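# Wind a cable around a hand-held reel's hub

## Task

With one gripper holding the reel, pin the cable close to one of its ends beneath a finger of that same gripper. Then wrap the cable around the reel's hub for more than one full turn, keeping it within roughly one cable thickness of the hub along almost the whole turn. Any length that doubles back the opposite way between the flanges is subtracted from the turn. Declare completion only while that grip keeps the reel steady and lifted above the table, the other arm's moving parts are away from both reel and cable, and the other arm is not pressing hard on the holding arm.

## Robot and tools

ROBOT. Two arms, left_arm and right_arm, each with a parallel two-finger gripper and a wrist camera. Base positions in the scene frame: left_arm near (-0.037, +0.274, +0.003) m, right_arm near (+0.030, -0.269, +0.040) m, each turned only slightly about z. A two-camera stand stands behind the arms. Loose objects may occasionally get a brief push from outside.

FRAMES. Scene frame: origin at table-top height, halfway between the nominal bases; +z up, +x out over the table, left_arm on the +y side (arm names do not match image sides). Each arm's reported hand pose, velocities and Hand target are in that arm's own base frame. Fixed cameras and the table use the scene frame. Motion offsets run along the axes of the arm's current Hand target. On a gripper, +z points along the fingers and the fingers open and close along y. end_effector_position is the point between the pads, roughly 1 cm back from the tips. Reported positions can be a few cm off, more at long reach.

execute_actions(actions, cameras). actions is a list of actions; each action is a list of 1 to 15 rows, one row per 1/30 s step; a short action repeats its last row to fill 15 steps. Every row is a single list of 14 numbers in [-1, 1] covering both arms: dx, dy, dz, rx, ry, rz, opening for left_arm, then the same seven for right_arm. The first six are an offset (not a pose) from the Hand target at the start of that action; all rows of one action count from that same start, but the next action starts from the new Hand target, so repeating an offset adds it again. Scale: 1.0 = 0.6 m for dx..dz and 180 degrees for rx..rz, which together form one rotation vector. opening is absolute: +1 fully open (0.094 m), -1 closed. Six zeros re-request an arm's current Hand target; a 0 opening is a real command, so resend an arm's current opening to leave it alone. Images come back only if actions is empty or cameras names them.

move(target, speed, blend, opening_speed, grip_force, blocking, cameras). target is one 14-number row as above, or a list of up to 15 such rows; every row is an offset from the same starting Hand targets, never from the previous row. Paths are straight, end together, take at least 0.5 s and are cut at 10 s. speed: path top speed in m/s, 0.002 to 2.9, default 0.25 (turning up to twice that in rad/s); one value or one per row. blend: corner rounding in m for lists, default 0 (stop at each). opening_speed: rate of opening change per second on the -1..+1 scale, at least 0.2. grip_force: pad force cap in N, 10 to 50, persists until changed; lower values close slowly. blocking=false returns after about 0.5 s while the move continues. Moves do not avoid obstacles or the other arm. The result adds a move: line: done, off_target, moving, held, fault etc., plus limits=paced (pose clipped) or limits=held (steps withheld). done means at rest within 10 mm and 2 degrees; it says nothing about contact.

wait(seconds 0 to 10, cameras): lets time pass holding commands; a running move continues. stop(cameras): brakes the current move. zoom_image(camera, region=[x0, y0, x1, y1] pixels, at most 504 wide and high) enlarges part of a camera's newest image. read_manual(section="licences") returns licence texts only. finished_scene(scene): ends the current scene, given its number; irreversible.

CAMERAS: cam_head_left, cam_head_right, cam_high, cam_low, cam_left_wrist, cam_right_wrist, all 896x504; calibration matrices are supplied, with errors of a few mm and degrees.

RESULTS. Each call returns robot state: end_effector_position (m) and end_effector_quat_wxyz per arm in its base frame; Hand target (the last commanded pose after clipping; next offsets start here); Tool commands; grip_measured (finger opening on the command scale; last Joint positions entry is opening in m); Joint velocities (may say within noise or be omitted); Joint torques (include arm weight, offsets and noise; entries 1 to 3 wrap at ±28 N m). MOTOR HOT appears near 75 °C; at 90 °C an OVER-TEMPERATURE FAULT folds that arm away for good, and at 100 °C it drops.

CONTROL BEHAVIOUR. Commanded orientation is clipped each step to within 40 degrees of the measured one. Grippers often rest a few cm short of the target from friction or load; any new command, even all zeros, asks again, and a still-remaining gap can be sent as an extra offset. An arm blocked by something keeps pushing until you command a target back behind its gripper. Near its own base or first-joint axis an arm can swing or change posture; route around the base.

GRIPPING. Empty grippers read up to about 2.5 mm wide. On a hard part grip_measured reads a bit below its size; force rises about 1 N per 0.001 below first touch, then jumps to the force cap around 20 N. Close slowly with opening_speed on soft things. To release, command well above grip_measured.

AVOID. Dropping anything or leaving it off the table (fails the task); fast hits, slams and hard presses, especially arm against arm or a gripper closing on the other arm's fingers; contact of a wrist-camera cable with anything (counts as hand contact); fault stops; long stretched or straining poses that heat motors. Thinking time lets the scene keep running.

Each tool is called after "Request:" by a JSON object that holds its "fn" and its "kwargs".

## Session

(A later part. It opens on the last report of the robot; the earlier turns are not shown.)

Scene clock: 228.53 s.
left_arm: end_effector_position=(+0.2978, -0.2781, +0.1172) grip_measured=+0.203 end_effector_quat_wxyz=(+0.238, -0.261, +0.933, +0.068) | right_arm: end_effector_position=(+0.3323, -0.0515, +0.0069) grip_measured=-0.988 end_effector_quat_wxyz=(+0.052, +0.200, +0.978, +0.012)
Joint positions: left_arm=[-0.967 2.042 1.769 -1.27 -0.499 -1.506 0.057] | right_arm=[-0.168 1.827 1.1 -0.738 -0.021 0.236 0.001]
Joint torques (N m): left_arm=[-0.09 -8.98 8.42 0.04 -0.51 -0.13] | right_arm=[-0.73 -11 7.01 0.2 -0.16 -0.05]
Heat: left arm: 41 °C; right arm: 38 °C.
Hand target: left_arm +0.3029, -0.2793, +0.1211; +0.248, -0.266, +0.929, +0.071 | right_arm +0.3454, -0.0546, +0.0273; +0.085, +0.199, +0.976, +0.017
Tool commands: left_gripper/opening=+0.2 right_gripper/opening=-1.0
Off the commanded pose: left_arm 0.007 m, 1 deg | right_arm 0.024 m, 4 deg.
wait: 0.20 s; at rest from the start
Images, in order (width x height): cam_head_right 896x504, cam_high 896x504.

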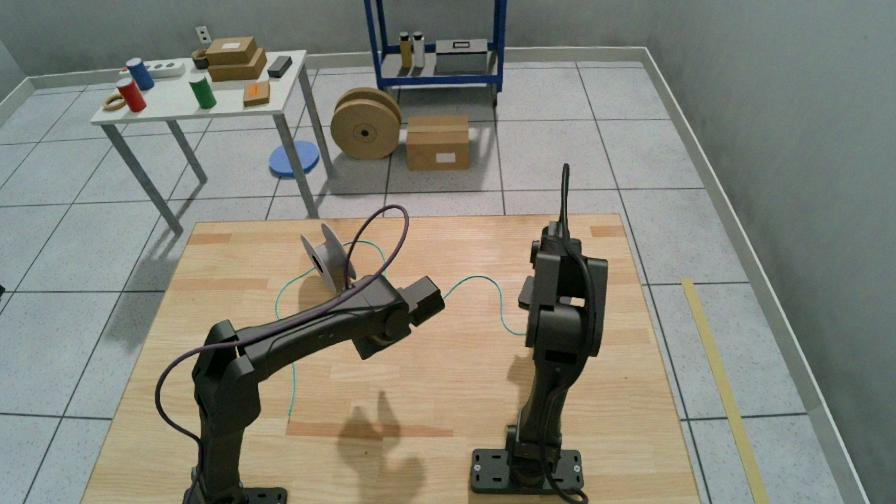

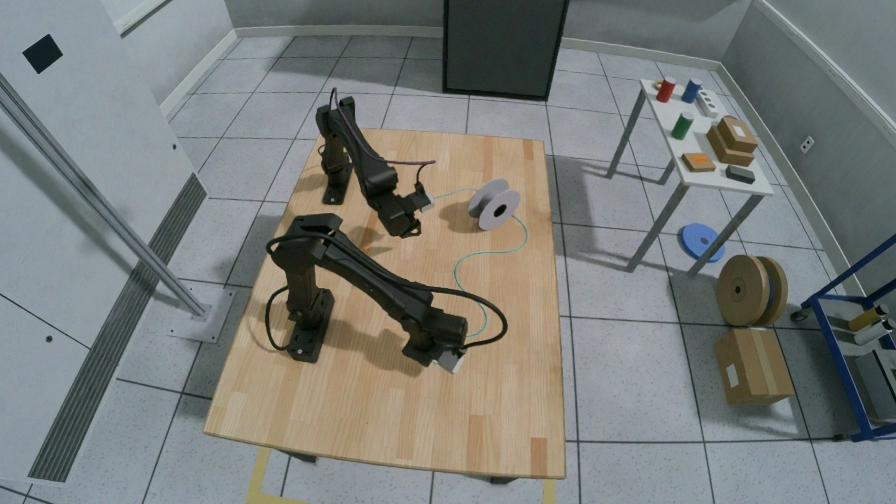

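Request:
{"fn": "wait", "kwargs": {"seconds": 0.1, "cameras": ["cam_head_right"]}}

Scene clock: 232.47 s.
left_arm: end_effector_position=(+0.2978, -0.2781, +0.1172) grip_measured=+0.203 end_effector_quat_wxyz=(+0.238, -0.261, +0.933, +0.068) | right_arm: end_effector_position=(+0.3323, -0.0515, +0.0069) grip_measured=-0.988 end_effector_quat_wxyz=(+0.052, +0.200, +0.978, +0.012)
Joint positions: left_arm=[-0.967 2.042 1.769 -1.27 -0.499 -1.506 0.057] | right_arm=[-0.168 1.827 1.1 -0.738 -0.021 0.236 0.001]
Joint torques (N m): left_arm=[-0.09 -8.98 8.42 0.04 -0.51 -0.14] | right_arm=[-0.54 -11.11 7.15 0.19 -0.16 -0.06]
Heat: left arm: 41 °C; right arm: 38 °C.
Hand target: left_arm +0.3029, -0.2793, +0.1211; +0.248, -0.266, +0.929, +0.071 | right_arm +0.3454, -0.0546, +0.0273; +0.085, +0.199, +0.976, +0.017
Tool commands: left_gripper/opening=+0.2 right_gripper/opening=-1.0
Off the commanded pose: left_arm 0.007 m, 1 deg | right_arm 0.024 m, 4 deg.
wait: 0.10 s; at rest from the start
Images, in order (width x height): cam_head_right 896x504.

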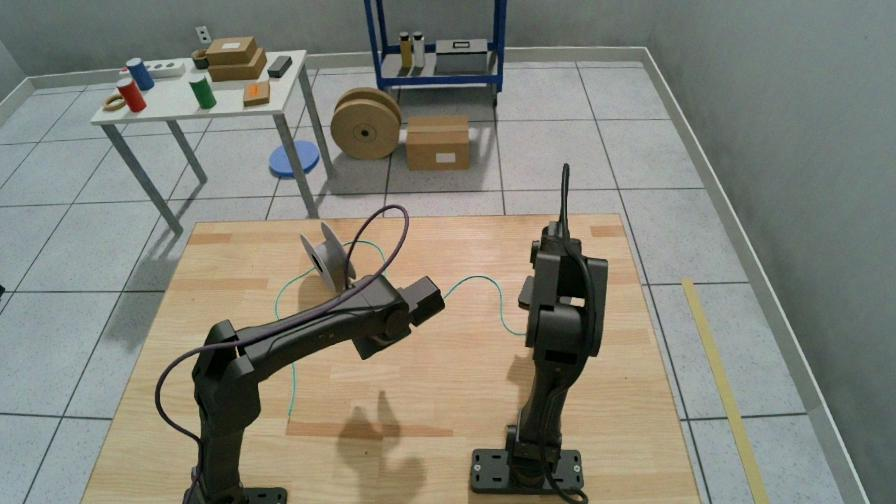

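Request:
{"fn": "zoom_image", "kwargs": {"camera": "cam_head_right", "region": [270, 200, 400, 320]}}

Request:
{"fn": "move", "kwargs": {"target": [[0,0,-0.2,0,0,0,0.2,0,0,0,0,0,0,0.3],[0,0,-0.3,0,0,0,0.2,0.026,-0.0053,0.1052,0,0,0,0.3]], "speed": 0.08, "cameras": ["cam_head_left","cam_right_wrist","cam_high"]}}

Scaled by 3.877 from the camera's 896x504 image, which has a finer 1280x720 frame.

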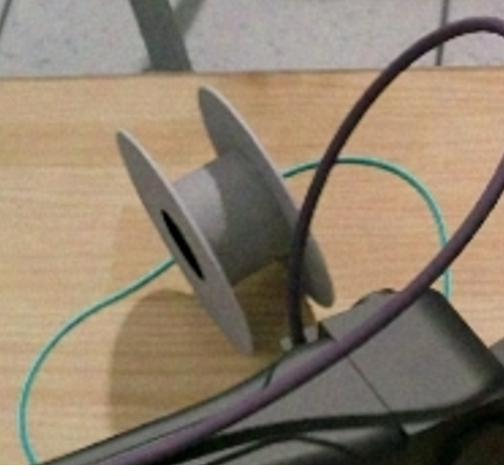

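Scene clock: 254.53 s.
left_arm: end_effector_position=(+0.2261, -0.3327, +0.2535) grip_measured=+0.203 end_effector_quat_wxyz=(+0.275, -0.215, +0.935, -0.064) | right_arm: end_effector_position=(+0.3342, -0.0519, -0.0291) grip_measured=+0.299 end_effector_quat_wxyz=(+0.075, +0.199, +0.977, +0.013)
Joint positions: left_arm=[-1.206 1.93 2.131 -1.545 -0.531 -1.597 0.057] | right_arm=[-0.168 1.876 0.991 -0.535 -0.021 0.236 0.061]
Joint torques (N m): left_arm=[-0.46 -12.45 7.82 0.36 -0.58 -0.06] | right_arm=[-0.02 -5.6 4.16 0.99 -0.16 0.01]
Heat: left arm: 42 °C; right arm: 38 °C.
Hand target: left_arm +0.2268, -0.3269, +0.2770; +0.248, -0.265, +0.929, +0.072 | right_arm +0.3408, -0.0514, -0.0376; +0.085, +0.199, +0.976, +0.017
Off the commanded pose: left_arm 0.024 m, 17 deg | right_arm 0.011 m, 1 deg.
joint sent to its limit (left arm) — joint 4 (wrist pitch), lower limit. The joint targets are off in orientation, not in position.
move: off_target (left_arm, right_arm)
camera_calibration:
cam_right_wrist: T_world_to_cam=[[-0.396632, -0.914184, -0.0833717, 0.0841434], [-0.888262, 0.359286, 0.286188, 0.361089], [-0.231674, 0.187567, -0.954539, 0.150693], [0, 0, 0, 1]] pos_world=[0.389028, -0.0810766, 0.0475177]
Images, in order (width x height): cam_head_left 896x504, cam_high 896x504, cam_right_wrist 896x504.

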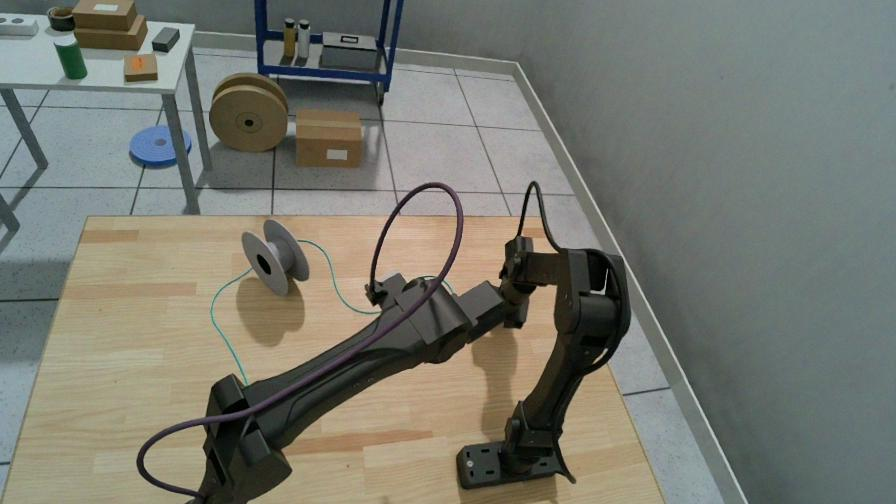

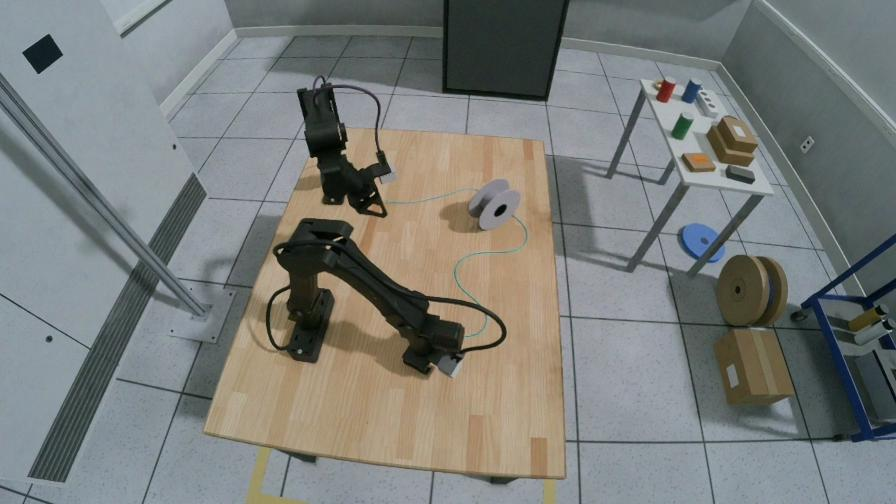

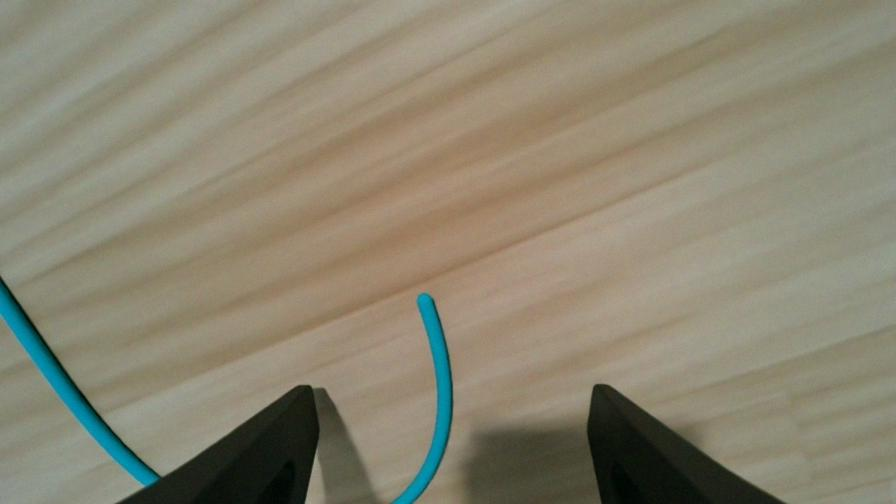

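Request:
{"fn": "move", "kwargs": {"target": [[0,0,0,0,0,0,0.2,0,0,0.0117,0,0,0,0.3],[0,0,0,0,0,0,0.2,0,0,0.0117,0,0,0,-1]], "speed": 0.04, "cameras": ["cam_right_wrist"]}}

Request:
{"fn": "zoom_image", "kwargs": {"camera": "cam_right_wrist", "region": [320, 280, 580, 504]}}

Scene clock: 258.93 s.
left_arm: end_effector_position=(+0.2261, -0.3327, +0.2536) grip_measured=+0.203 end_effector_quat_wxyz=(+0.276, -0.215, +0.935, -0.064) | right_arm: end_effector_position=(+0.3387, -0.0592, -0.0302) grip_measured=-0.958 end_effector_quat_wxyz=(+0.085, +0.203, +0.975, +0.001)
Joint positions: left_arm=[-1.206 1.93 2.131 -1.545 -0.531 -1.597 0.057] | right_arm=[-0.174 1.883 0.99 -0.507 0.003 0.236 0.002]
Joint torques (N m): left_arm=[-0.46 -12.45 7.82 0.36 -0.58 -0.06] | right_arm=[0.51 -4.55 3.6 1 -0.37 0.04]
Heat: left arm: 42 °C; right arm: 38 °C.
Hand target: left_arm +0.2267, -0.3269, +0.2770; +0.248, -0.265, +0.929, +0.072 | right_arm +0.3421, -0.0514, -0.0444; +0.085, +0.199, +0.976, +0.017
Off the commanded pose: left_arm 0.024 m, 17 deg | right_arm 0.017 m, 2 deg.
joint sent to its limit (left arm) — joint 4 (wrist pitch), lower limit. The joint targets are off in orientation, not in position.
move: off_target (left_arm, right_arm); target 2's new opening was sent with right_arm's hand 0.017 m and 1 deg from that target
camera_calibration:
cam_right_wrist: T_world_to_cam=[[-0.404666, -0.912069, -0.0661456, 0.082535], [-0.889121, 0.375509, 0.261642, 0.368593], [-0.213797, 0.164689, -0.962896, 0.144268], [0, 0, 0, 1]] pos_world=[0.391967, -0.0868918, 0.0479348]
Images, in order (width x height): cam_right_wrist 896x504.

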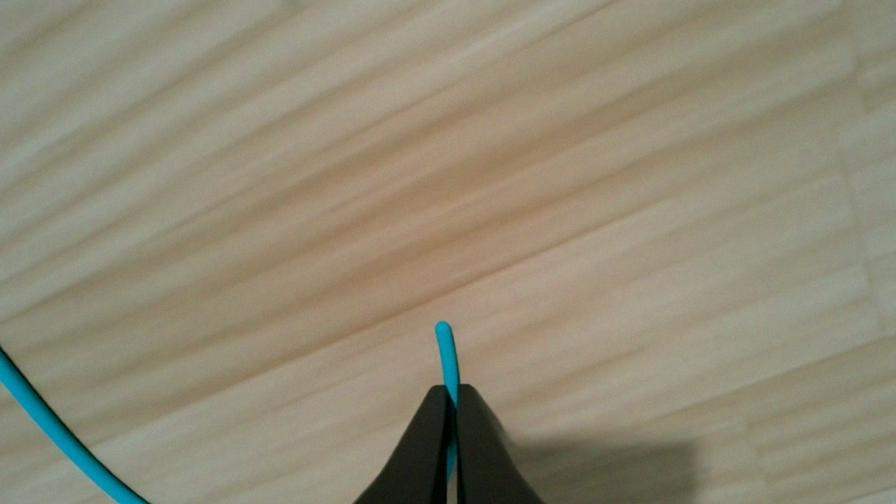

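Scaled by 1.938 from the camera's 896x504 image, which has a finer 1280x720 frame.

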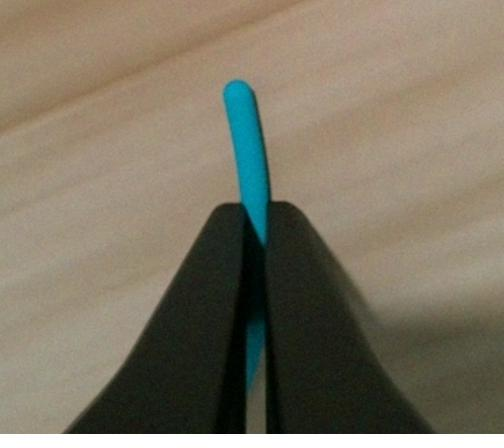

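Request:
{"fn": "move", "kwargs": {"target": [-0.3377,0.027,0.3565,-0.0089,0,-0.0154,0.3,-0.0213,0.009,-0.1313,0,0,0,-1], "speed": 0.2, "cameras": ["cam_left_wrist","cam_right_wrist","cam_head_right"]}}

Scene clock: 281.33 s.
left_arm: end_effector_position=(+0.4552, -0.1623, +0.1921) grip_measured=+0.297 end_effector_quat_wxyz=(+0.243, -0.296, +0.921, +0.073) | right_arm: end_effector_position=(+0.3283, -0.0535, +0.0147) grip_measured=-0.958 end_effector_quat_wxyz=(+0.052, +0.203, +0.978, +0.011)
Joint positions: left_arm=[-0.51 2.254 2.397 -1.47 -0.456 -1.074 0.061] | right_arm=[-0.174 1.802 1.103 -0.768 -0.018 0.236 0.002]
Joint torques (N m): left_arm=[-0.49 -10.26 8.31 0.42 -0.38 0.07] | right_arm=[0.5 -10.91 7.27 0.19 -0.17 -0.01]
Heat: left arm: 43 °C; right arm: 38 °C.
Hand target: left_arm +0.4578, -0.1639, +0.1930; +0.246, -0.291, +0.921, +0.079 | right_arm +0.3420, -0.0514, +0.0355; +0.085, +0.199, +0.976, +0.017
Off the commanded pose: left_arm 0.003 m, 1 deg | right_arm 0.025 m, 4 deg.
move: off_target (right_arm)
camera_calibration:
cam_left_wrist: T_world_to_cam=[[0.584846, -0.810997, -0.0154272, -0.395177], [-0.809365, -0.582199, -0.0772899, 0.324024], [0.0537002, 0.0576889, -0.996889, 0.270636], [0, 0, 0, 1]] pos_world=[0.478838, -0.147454, 0.288741]
cam_right_wrist: T_world_to_cam=[[-0.406348, -0.911049, -0.069793, 0.0871097], [-0.871785, 0.363693, 0.328204, 0.338166], [-0.273627, 0.19421, -0.942025, 0.205298], [0, 0, 0, 1]] pos_world=[0.38638, -0.0834984, 0.0884882]
Images, in order (width x height): cam_head_right 896x504, cam_left_wrist 896x504, cam_right_wrist 896x504.

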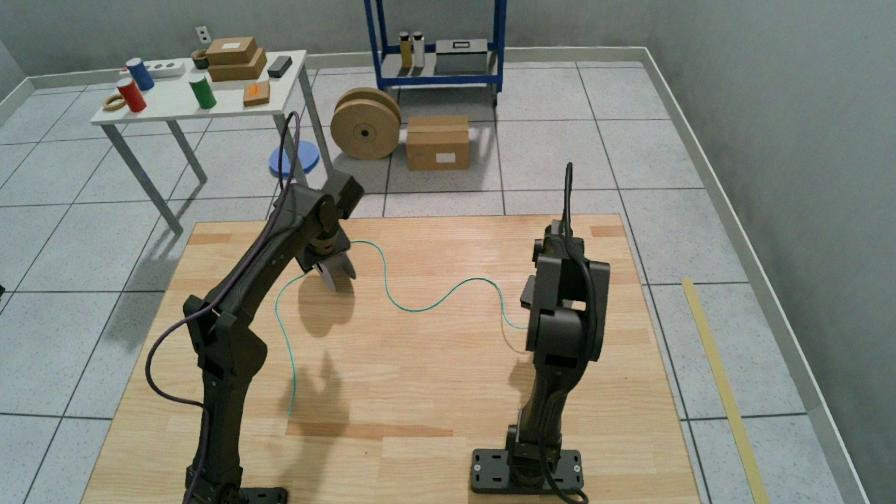

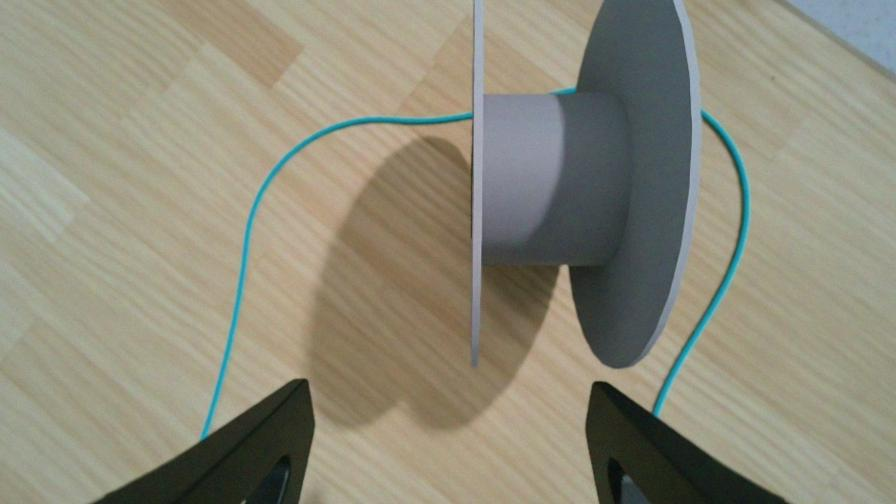

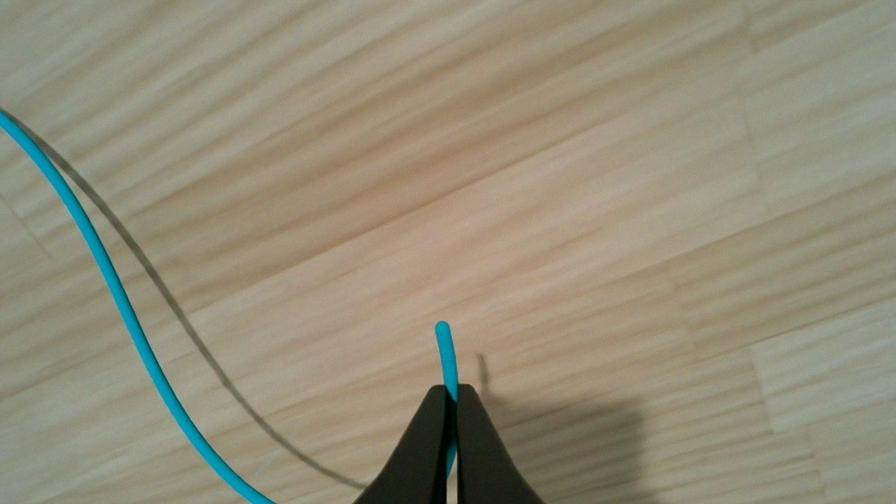

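Request:
{"fn": "move", "kwargs": {"target": [[-0.0027,-0.0188,0.14,0,0,0,0.3,0,0,0,0,0,0,-1],[-0.0027,-0.0188,0.14,0,0,0,-1,0,0,0,0,0,0,-1]], "speed": 0.1, "opening_speed": 1.0, "cameras": ["cam_left_wrist","cam_head_right"]}}

Scene clock: 290.23 s.
left_arm: end_effector_position=(+0.4971, -0.1495, +0.1280) grip_measured=-0.931 end_effector_quat_wxyz=(+0.246, -0.293, +0.921, +0.072) | right_arm: end_effector_position=(+0.3283, -0.0535, +0.0147) grip_measured=-0.958 end_effector_quat_wxyz=(+0.052, +0.203, +0.978, +0.011)
Joint positions: left_arm=[-0.443 2.317 2.235 -1.206 -0.44 -0.996 0.003] | right_arm=[-0.174 1.802 1.103 -0.768 -0.018 0.236 0.002]
Joint torques (N m): left_arm=[0.12 -11.6 5.52 0.74 -0.35 0.06] | right_arm=[0.57 -10.95 7.24 0.18 -0.15 -0.01]
Heat: left arm: 42 °C; right arm: 38 °C.
Hand target: left_arm +0.4997, -0.1480, +0.1210; +0.246, -0.291, +0.921, +0.079 | right_arm +0.3420, -0.0515, +0.0355; +0.085, +0.199, +0.976, +0.017
Off the commanded pose: left_arm 0.008 m, 1 deg | right_arm 0.025 m, 4 deg.
move: off_target (right_arm)
camera_calibration:
cam_left_wrist: T_world_to_cam=[[0.58076, -0.813983, -0.0122284, -0.409109], [-0.811879, -0.578026, -0.0820897, 0.362978], [0.0597512, 0.0576024, -0.99655, 0.200638], [0, 0, 0, 1]] pos_world=[0.5203, -0.134755, 0.22474]
Images, in order (width x height): cam_head_right 896x504, cam_left_wrist 896x504.

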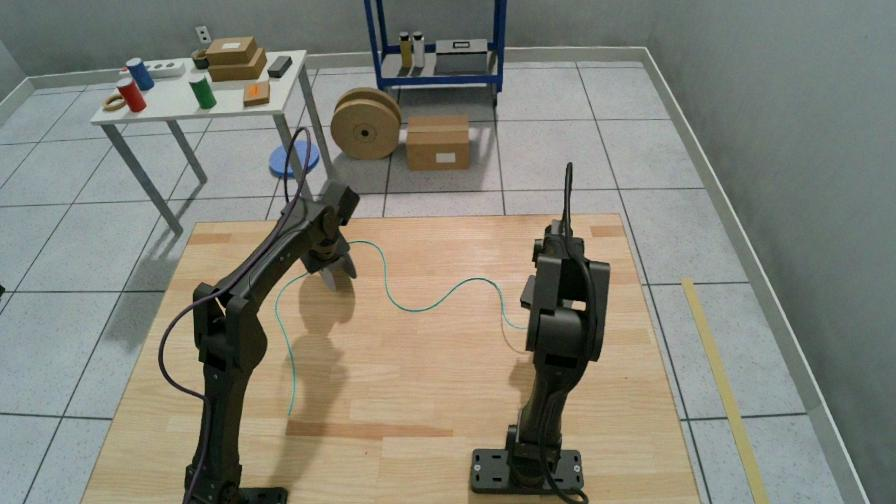

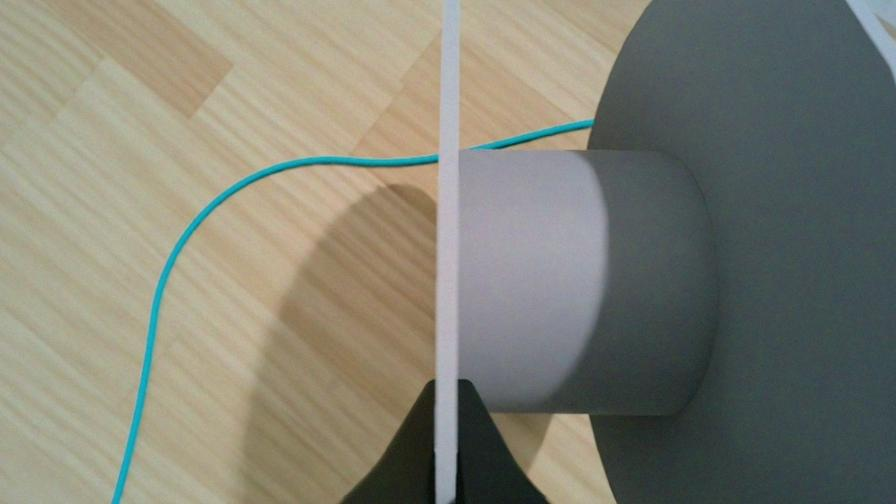

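Request:
{"fn": "move", "kwargs": {"target": [[-0.05,0,-0.0867,0,0,0,-1,0,0,0,0,0,0,-1],[0.171,0.0467,-0.2315,0.1617,0,0.28,-1,0,0,0,0,0,0,-1],[0.2127,0.0467,-0.1593,0.1617,0,0.28,-1,0,0,0,0,0,0,-1]], "speed": 0.18, "blend": [0.02,0.02,0], "cameras": ["all"]}}

Scene clock: 316.60 s.
left_arm: end_effector_position=(+0.3487, -0.2100, +0.1290) grip_measured=-0.931 end_effector_quat_wxyz=(+0.226, +0.191, +0.954, -0.040) | right_arm: end_effector_position=(+0.3283, -0.0535, +0.0147) grip_measured=-0.958 end_effector_quat_wxyz=(+0.052, +0.203, +0.978, +0.011)
Joint positions: left_arm=[-0.587 1.671 1.32 -0.766 -0.095 -0.17 0.003] | right_arm=[-0.174 1.802 1.103 -0.768 -0.018 0.236 0.002]
Joint torques (N m): left_arm=[-0.5 -9.92 5.78 1.32 -0.05 0.07] | right_arm=[0.58 -11.02 7.06 0.21 -0.13 0.03]
Heat: left arm: 41 °C; right arm: 41 °C.
Hand target: left_arm +0.3541, -0.2162, +0.1400; +0.253, +0.193, +0.947, -0.052 | right_arm +0.3420, -0.0515, +0.0355; +0.085, +0.199, +0.976, +0.017
Off the commanded pose: left_arm 0.014 m, 3 deg | right_arm 0.025 m, 4 deg.
move: off_target (left_arm, right_arm)
camera_calibration:
cam_left_wrist: T_world_to_cam=[[-0.377502, -0.925384, -0.034006, -0.058599], [-0.925202, 0.378452, -0.0278505, 0.440916], [0.038642, 0.0209488, -0.999034, 0.213989], [0, 0, 0, 1]] pos_world=[0.377547, -0.225575, 0.22407]
cam_right_wrist: T_world_to_cam=[[-0.406348, -0.911049, -0.069793, 0.0871097], [-0.871785, 0.363693, 0.328204, 0.338166], [-0.273627, 0.19421, -0.942025, 0.205298], [0, 0, 0, 1]] pos_world=[0.38638, -0.0834984, 0.0884882]

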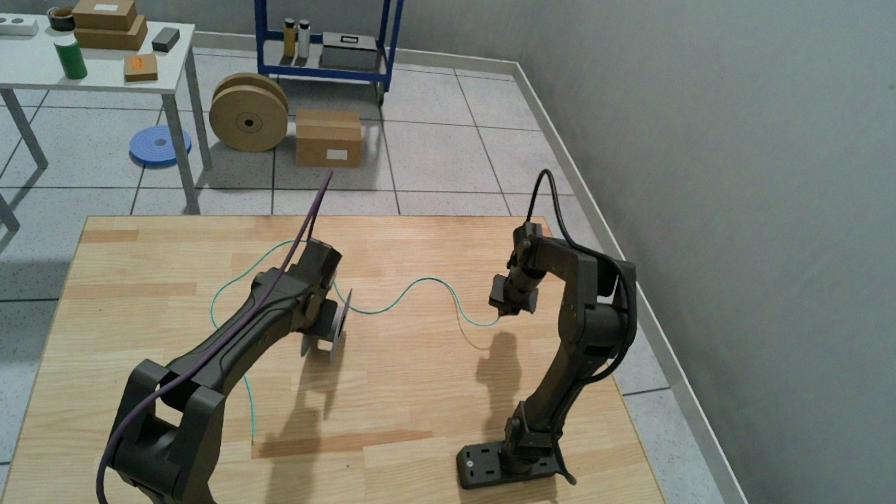

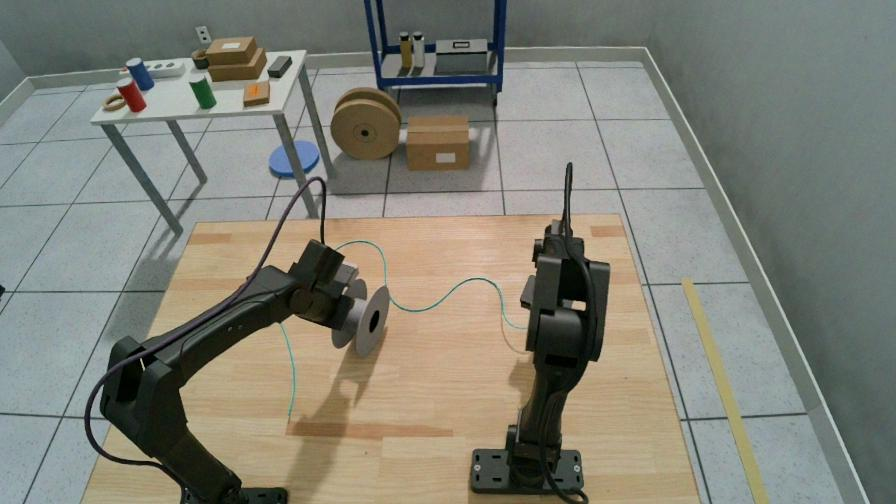

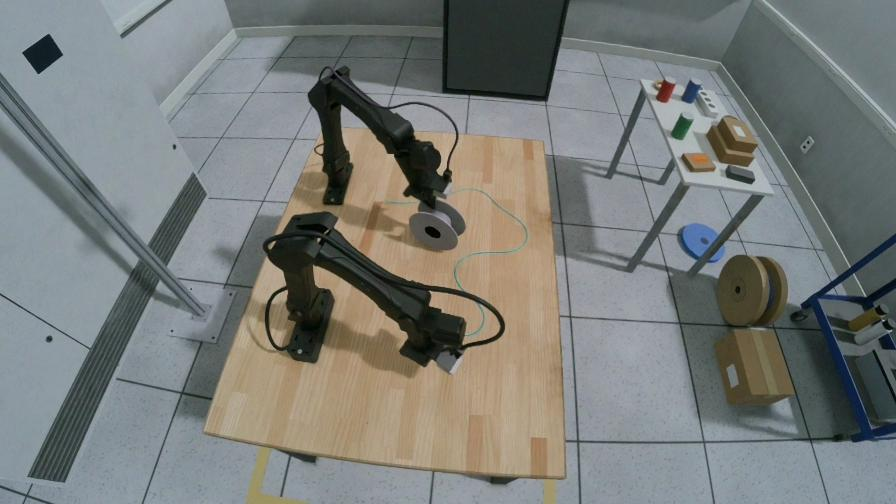

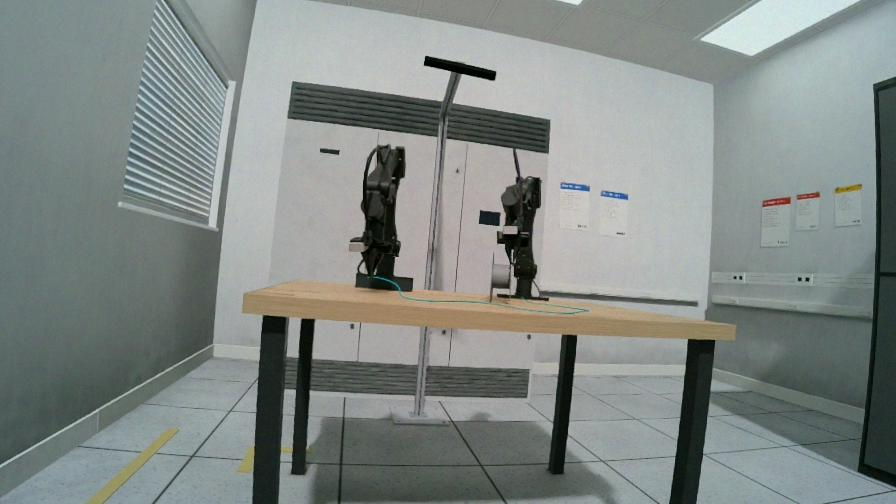

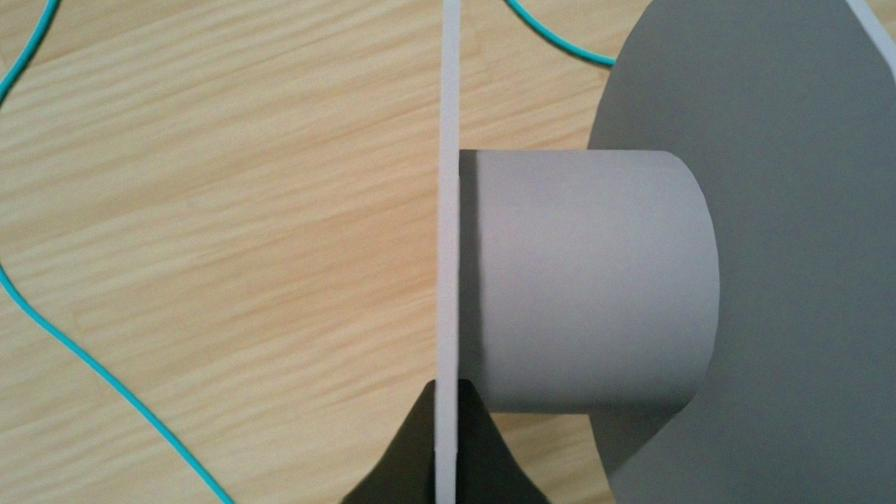

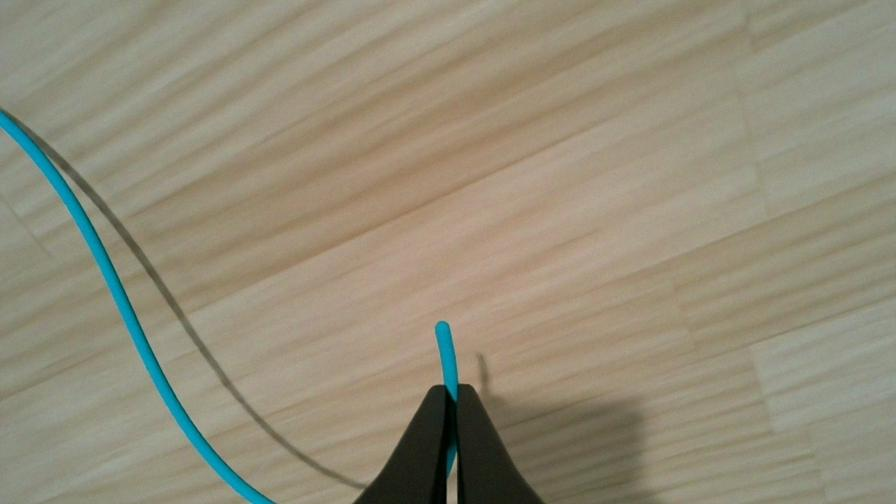

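Request:
{"fn": "move", "kwargs": {"target": [0.0058,0,0.0101,0,0,0,-1,0,0,0,0,0,0,-1], "speed": 0.05}}

Scene clock: 320.70 s.
left_arm: end_effector_position=(+0.3519, -0.2130, +0.1274) grip_measured=-0.931 end_effector_quat_wxyz=(+0.235, +0.190, +0.952, -0.046) | right_arm: end_effector_position=(+0.3283, -0.0535, +0.0147) grip_measured=-0.958 end_effector_quat_wxyz=(+0.052, +0.203, +0.978, +0.011)
Joint positions: left_arm=[-0.587 1.671 1.305 -0.729 -0.092 -0.17 0.003] | right_arm=[-0.174 1.802 1.103 -0.768 -0.018 0.236 0.002]
Joint torques (N m): left_arm=[-0.49 -9.57 5.08 1.27 -0.08 0.07] | right_arm=[0.54 -11.03 7.23 0.19 -0.15 -0.01]
Heat: left arm: 41 °C; right arm: 41 °C.
Hand target: left_arm +0.3542, -0.2162, +0.1330; +0.253, +0.193, +0.947, -0.052 | right_arm +0.3420, -0.0515, +0.0355; +0.085, +0.199, +0.976, +0.017
Off the commanded pose: left_arm 0.007 m, 2 deg | right_arm 0.025 m, 4 deg.
move: off_target (right_arm)

Request:
{"fn": "move", "kwargs": {"target": [[0,0,0,0,0,0,-1,0.0195,-0.0083,0.1198,0,0,0,-1],[0,0,0,0,0,0,-1,0.0195,-0.0083,0.1198,0,0,0,0.3],[0,0,0,0,0,0,-1,-0.001,0.0,0.0,0,0,0,0.3]], "speed": 0.1, "cameras": ["cam_right_wrist"]}}

Scene clock: 373.70 s.
left_arm: end_effector_position=(+0.3519, -0.2130, +0.1274) grip_measured=-0.931 end_effector_quat_wxyz=(+0.235, +0.190, +0.952, -0.046) | right_arm: end_effector_position=(+0.3317, -0.0440, +0.0166) grip_measured=+0.299 end_effector_quat_wxyz=(+0.054, +0.194, +0.979, +0.024)
Joint positions: left_arm=[-0.587 1.671 1.305 -0.729 -0.092 -0.17 0.003] | right_arm=[-0.158 1.801 1.108 -0.768 -0.043 0.236 0.061]
Joint torques (N m): left_arm=[-0.49 -9.55 5.05 1.27 -0.08 0.07] | right_arm=[-0.81 -10.58 7.09 0.19 0.13 0.03]
Heat: left arm: 41 °C; right arm: 42 °C.
Hand target: left_arm +0.3542, -0.2162, +0.1330; +0.253, +0.193, +0.947, -0.052 | right_arm +0.3426, -0.0517, +0.0357; +0.085, +0.199, +0.976, +0.017
Off the commanded pose: left_arm 0.007 m, 2 deg | right_arm 0.023 m, 4 deg.
move: off_target (right_arm); target 2's new opening was sent with right_arm's hand 0.012 m and 2 deg from that target
camera_calibration:
cam_right_wrist: T_world_to_cam=[[-0.388015, -0.916697, -0.0954518, 0.0914166], [-0.881863, 0.339165, 0.327542, 0.339251], [-0.267883, 0.211267, -0.940003, 0.204976], [0, 0, 0, 1]] pos_world=[0.389554, -0.0745657, 0.0902848]
Images, in order (width x height): cam_right_wrist 896x504.

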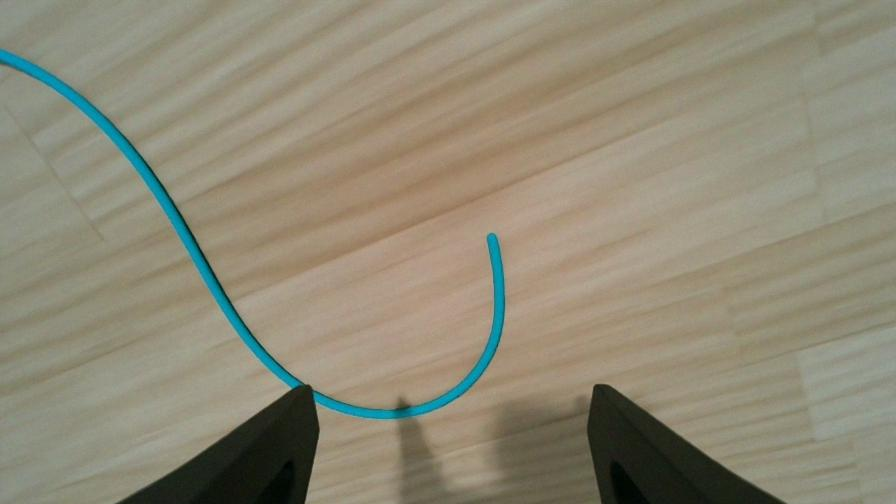

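Request:
{"fn": "move", "kwargs": {"target": [[0,0,0,0,0,0,-1,0.05,-0.006,0.08,0,0,0.1611,0.3],[0,0,0,0,0,0,-1,0.0707,-0.006,0.1213,0,0,0.1611,0.3],[0,0,0,0,0,0,-1,0.0707,-0.006,0.1213,0,0,0.1611,-1]], "speed": 0.08, "blend": [0.01,0,0], "cameras": ["cam_right_wrist"]}}

Scene clock: 390.53 s.
left_arm: end_effector_position=(+0.3519, -0.2130, +0.1274) grip_measured=-0.931 end_effector_quat_wxyz=(+0.235, +0.190, +0.952, -0.046) | right_arm: end_effector_position=(+0.3119, -0.0452, -0.0306) grip_measured=-0.958 end_effector_quat_wxyz=(+0.076, +0.440, +0.895, +0.024)
Joint positions: left_arm=[-0.587 1.671 1.305 -0.729 -0.092 -0.17 0.003] | right_arm=[-0.147 1.798 0.876 -0.488 0.001 0.767 0.002]
Joint torques (N m): left_arm=[-0.47 -9.57 5.05 1.27 -0.08 0.07] | right_arm=[0.72 -4.36 2.95 1.1 -0.31 0.01]
Heat: left arm: 40 °C; right arm: 41 °C.
Hand target: left_arm +0.3542, -0.2162, +0.1330; +0.253, +0.193, +0.947, -0.052 | right_arm +0.3155, -0.0385, -0.0430; +0.078, +0.437, +0.895, +0.038
Off the commanded pose: left_arm 0.007 m, 2 deg | right_arm 0.015 m, 2 deg.
move: off_target (right_arm); target 3's new opening was sent with right_arm's hand 0.015 m and 1 deg from that target
camera_calibration:
cam_right_wrist: T_world_to_cam=[[-0.787061, -0.601219, -0.138099, 0.215551], [-0.611046, 0.72913, 0.308208, 0.270297], [-0.084608, 0.326963, -0.941242, 0.103617], [0, 0, 0, 1]] pos_world=[0.343582, -0.101367, 0.0439882]
Images, in order (width x height): cam_right_wrist 896x504.

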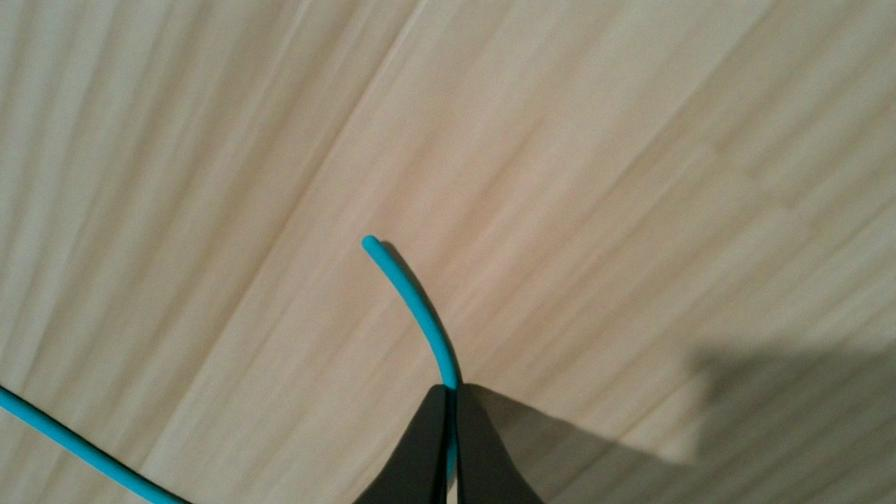

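Request:
{"fn": "move", "kwargs": {"target": [[0,0,0,0,0,0,-1,-0.009,0.0115,-0.0822,0,0,0,-1],[0,0,0,0,0,0,-1,0.0672,0.1537,-0.3127,-0.1455,-0.1237,-0.4337,-1]], "speed": 0.2, "blend": [0.02,0], "cameras": ["cam_right_wrist","cam_head_left","cam_head_right"]}}

Scene clock: 418.43 s.
left_arm: end_effector_position=(+0.3519, -0.2130, +0.1274) grip_measured=-0.931 end_effector_quat_wxyz=(+0.235, +0.190, +0.952, -0.046) | right_arm: end_effector_position=(+0.3226, +0.0460, +0.1274) grip_measured=-0.958 end_effector_quat_wxyz=(+0.299, -0.233, +0.921, +0.086)
Joint positions: left_arm=[-0.587 1.671 1.305 -0.729 -0.092 -0.17 0.003] | right_arm=[-0.038 1.281 0.885 -0.62 -0.324 -0.44 0.002]
Joint torques (N m): left_arm=[-0.49 -9.55 5.05 1.27 -0.08 0.07] | right_arm=[-0.14 -6.3 8.68 0.98 -0.43 -0.15]
Heat: left arm: 41 °C; right arm: 38 °C.
Hand target: left_arm +0.3542, -0.2162, +0.1330; +0.253, +0.193, +0.947, -0.052 | right_arm +0.3300, +0.0501, +0.1500; +0.330, -0.244, +0.908, +0.088
Off the commanded pose: left_arm 0.007 m, 2 deg | right_arm 0.024 m, 4 deg.
move: off_target (right_arm)
camera_calibration:
cam_right_wrist: T_world_to_cam=[[0.483671, -0.873806, -0.0502576, -0.107989], [-0.862063, -0.465668, -0.200003, 0.362343], [0.15136, 0.140061, -0.978506, 0.160624], [0, 0, 0, 1]] pos_world=[0.340282, 0.051873, 0.224214]
Images, in order (width x height): cam_head_left 896x504, cam_head_right 896x504, cam_right_wrist 896x504.

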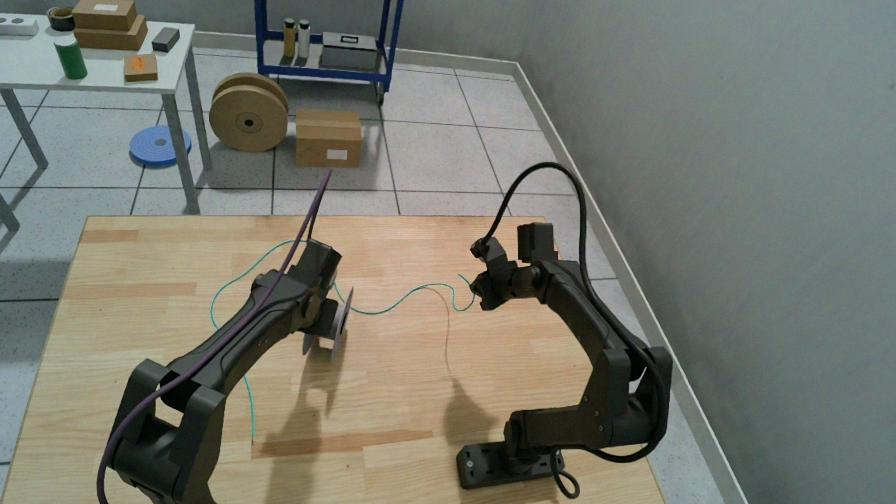

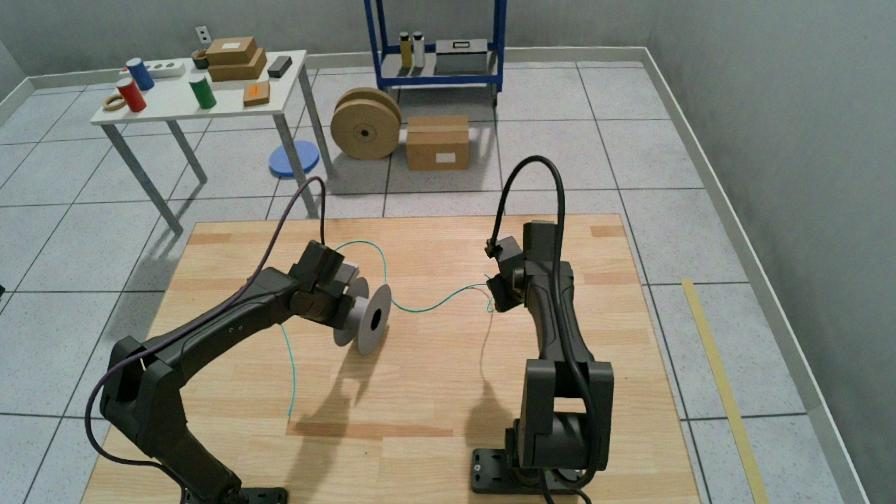

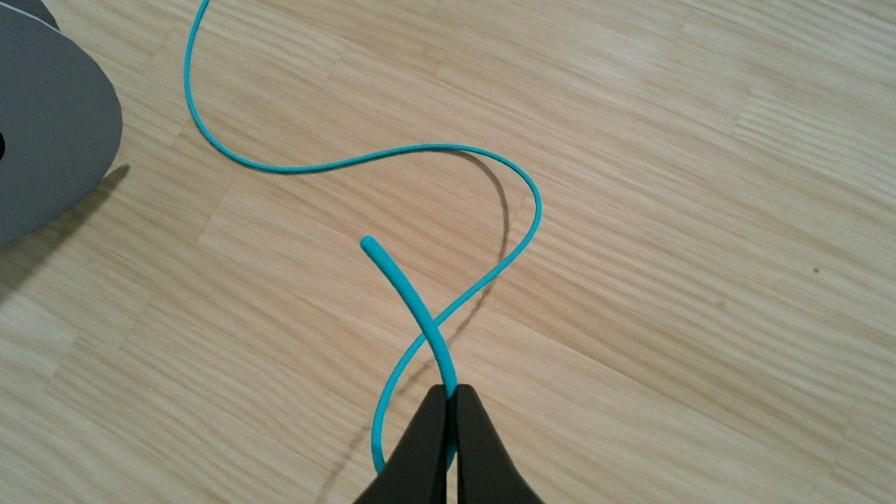

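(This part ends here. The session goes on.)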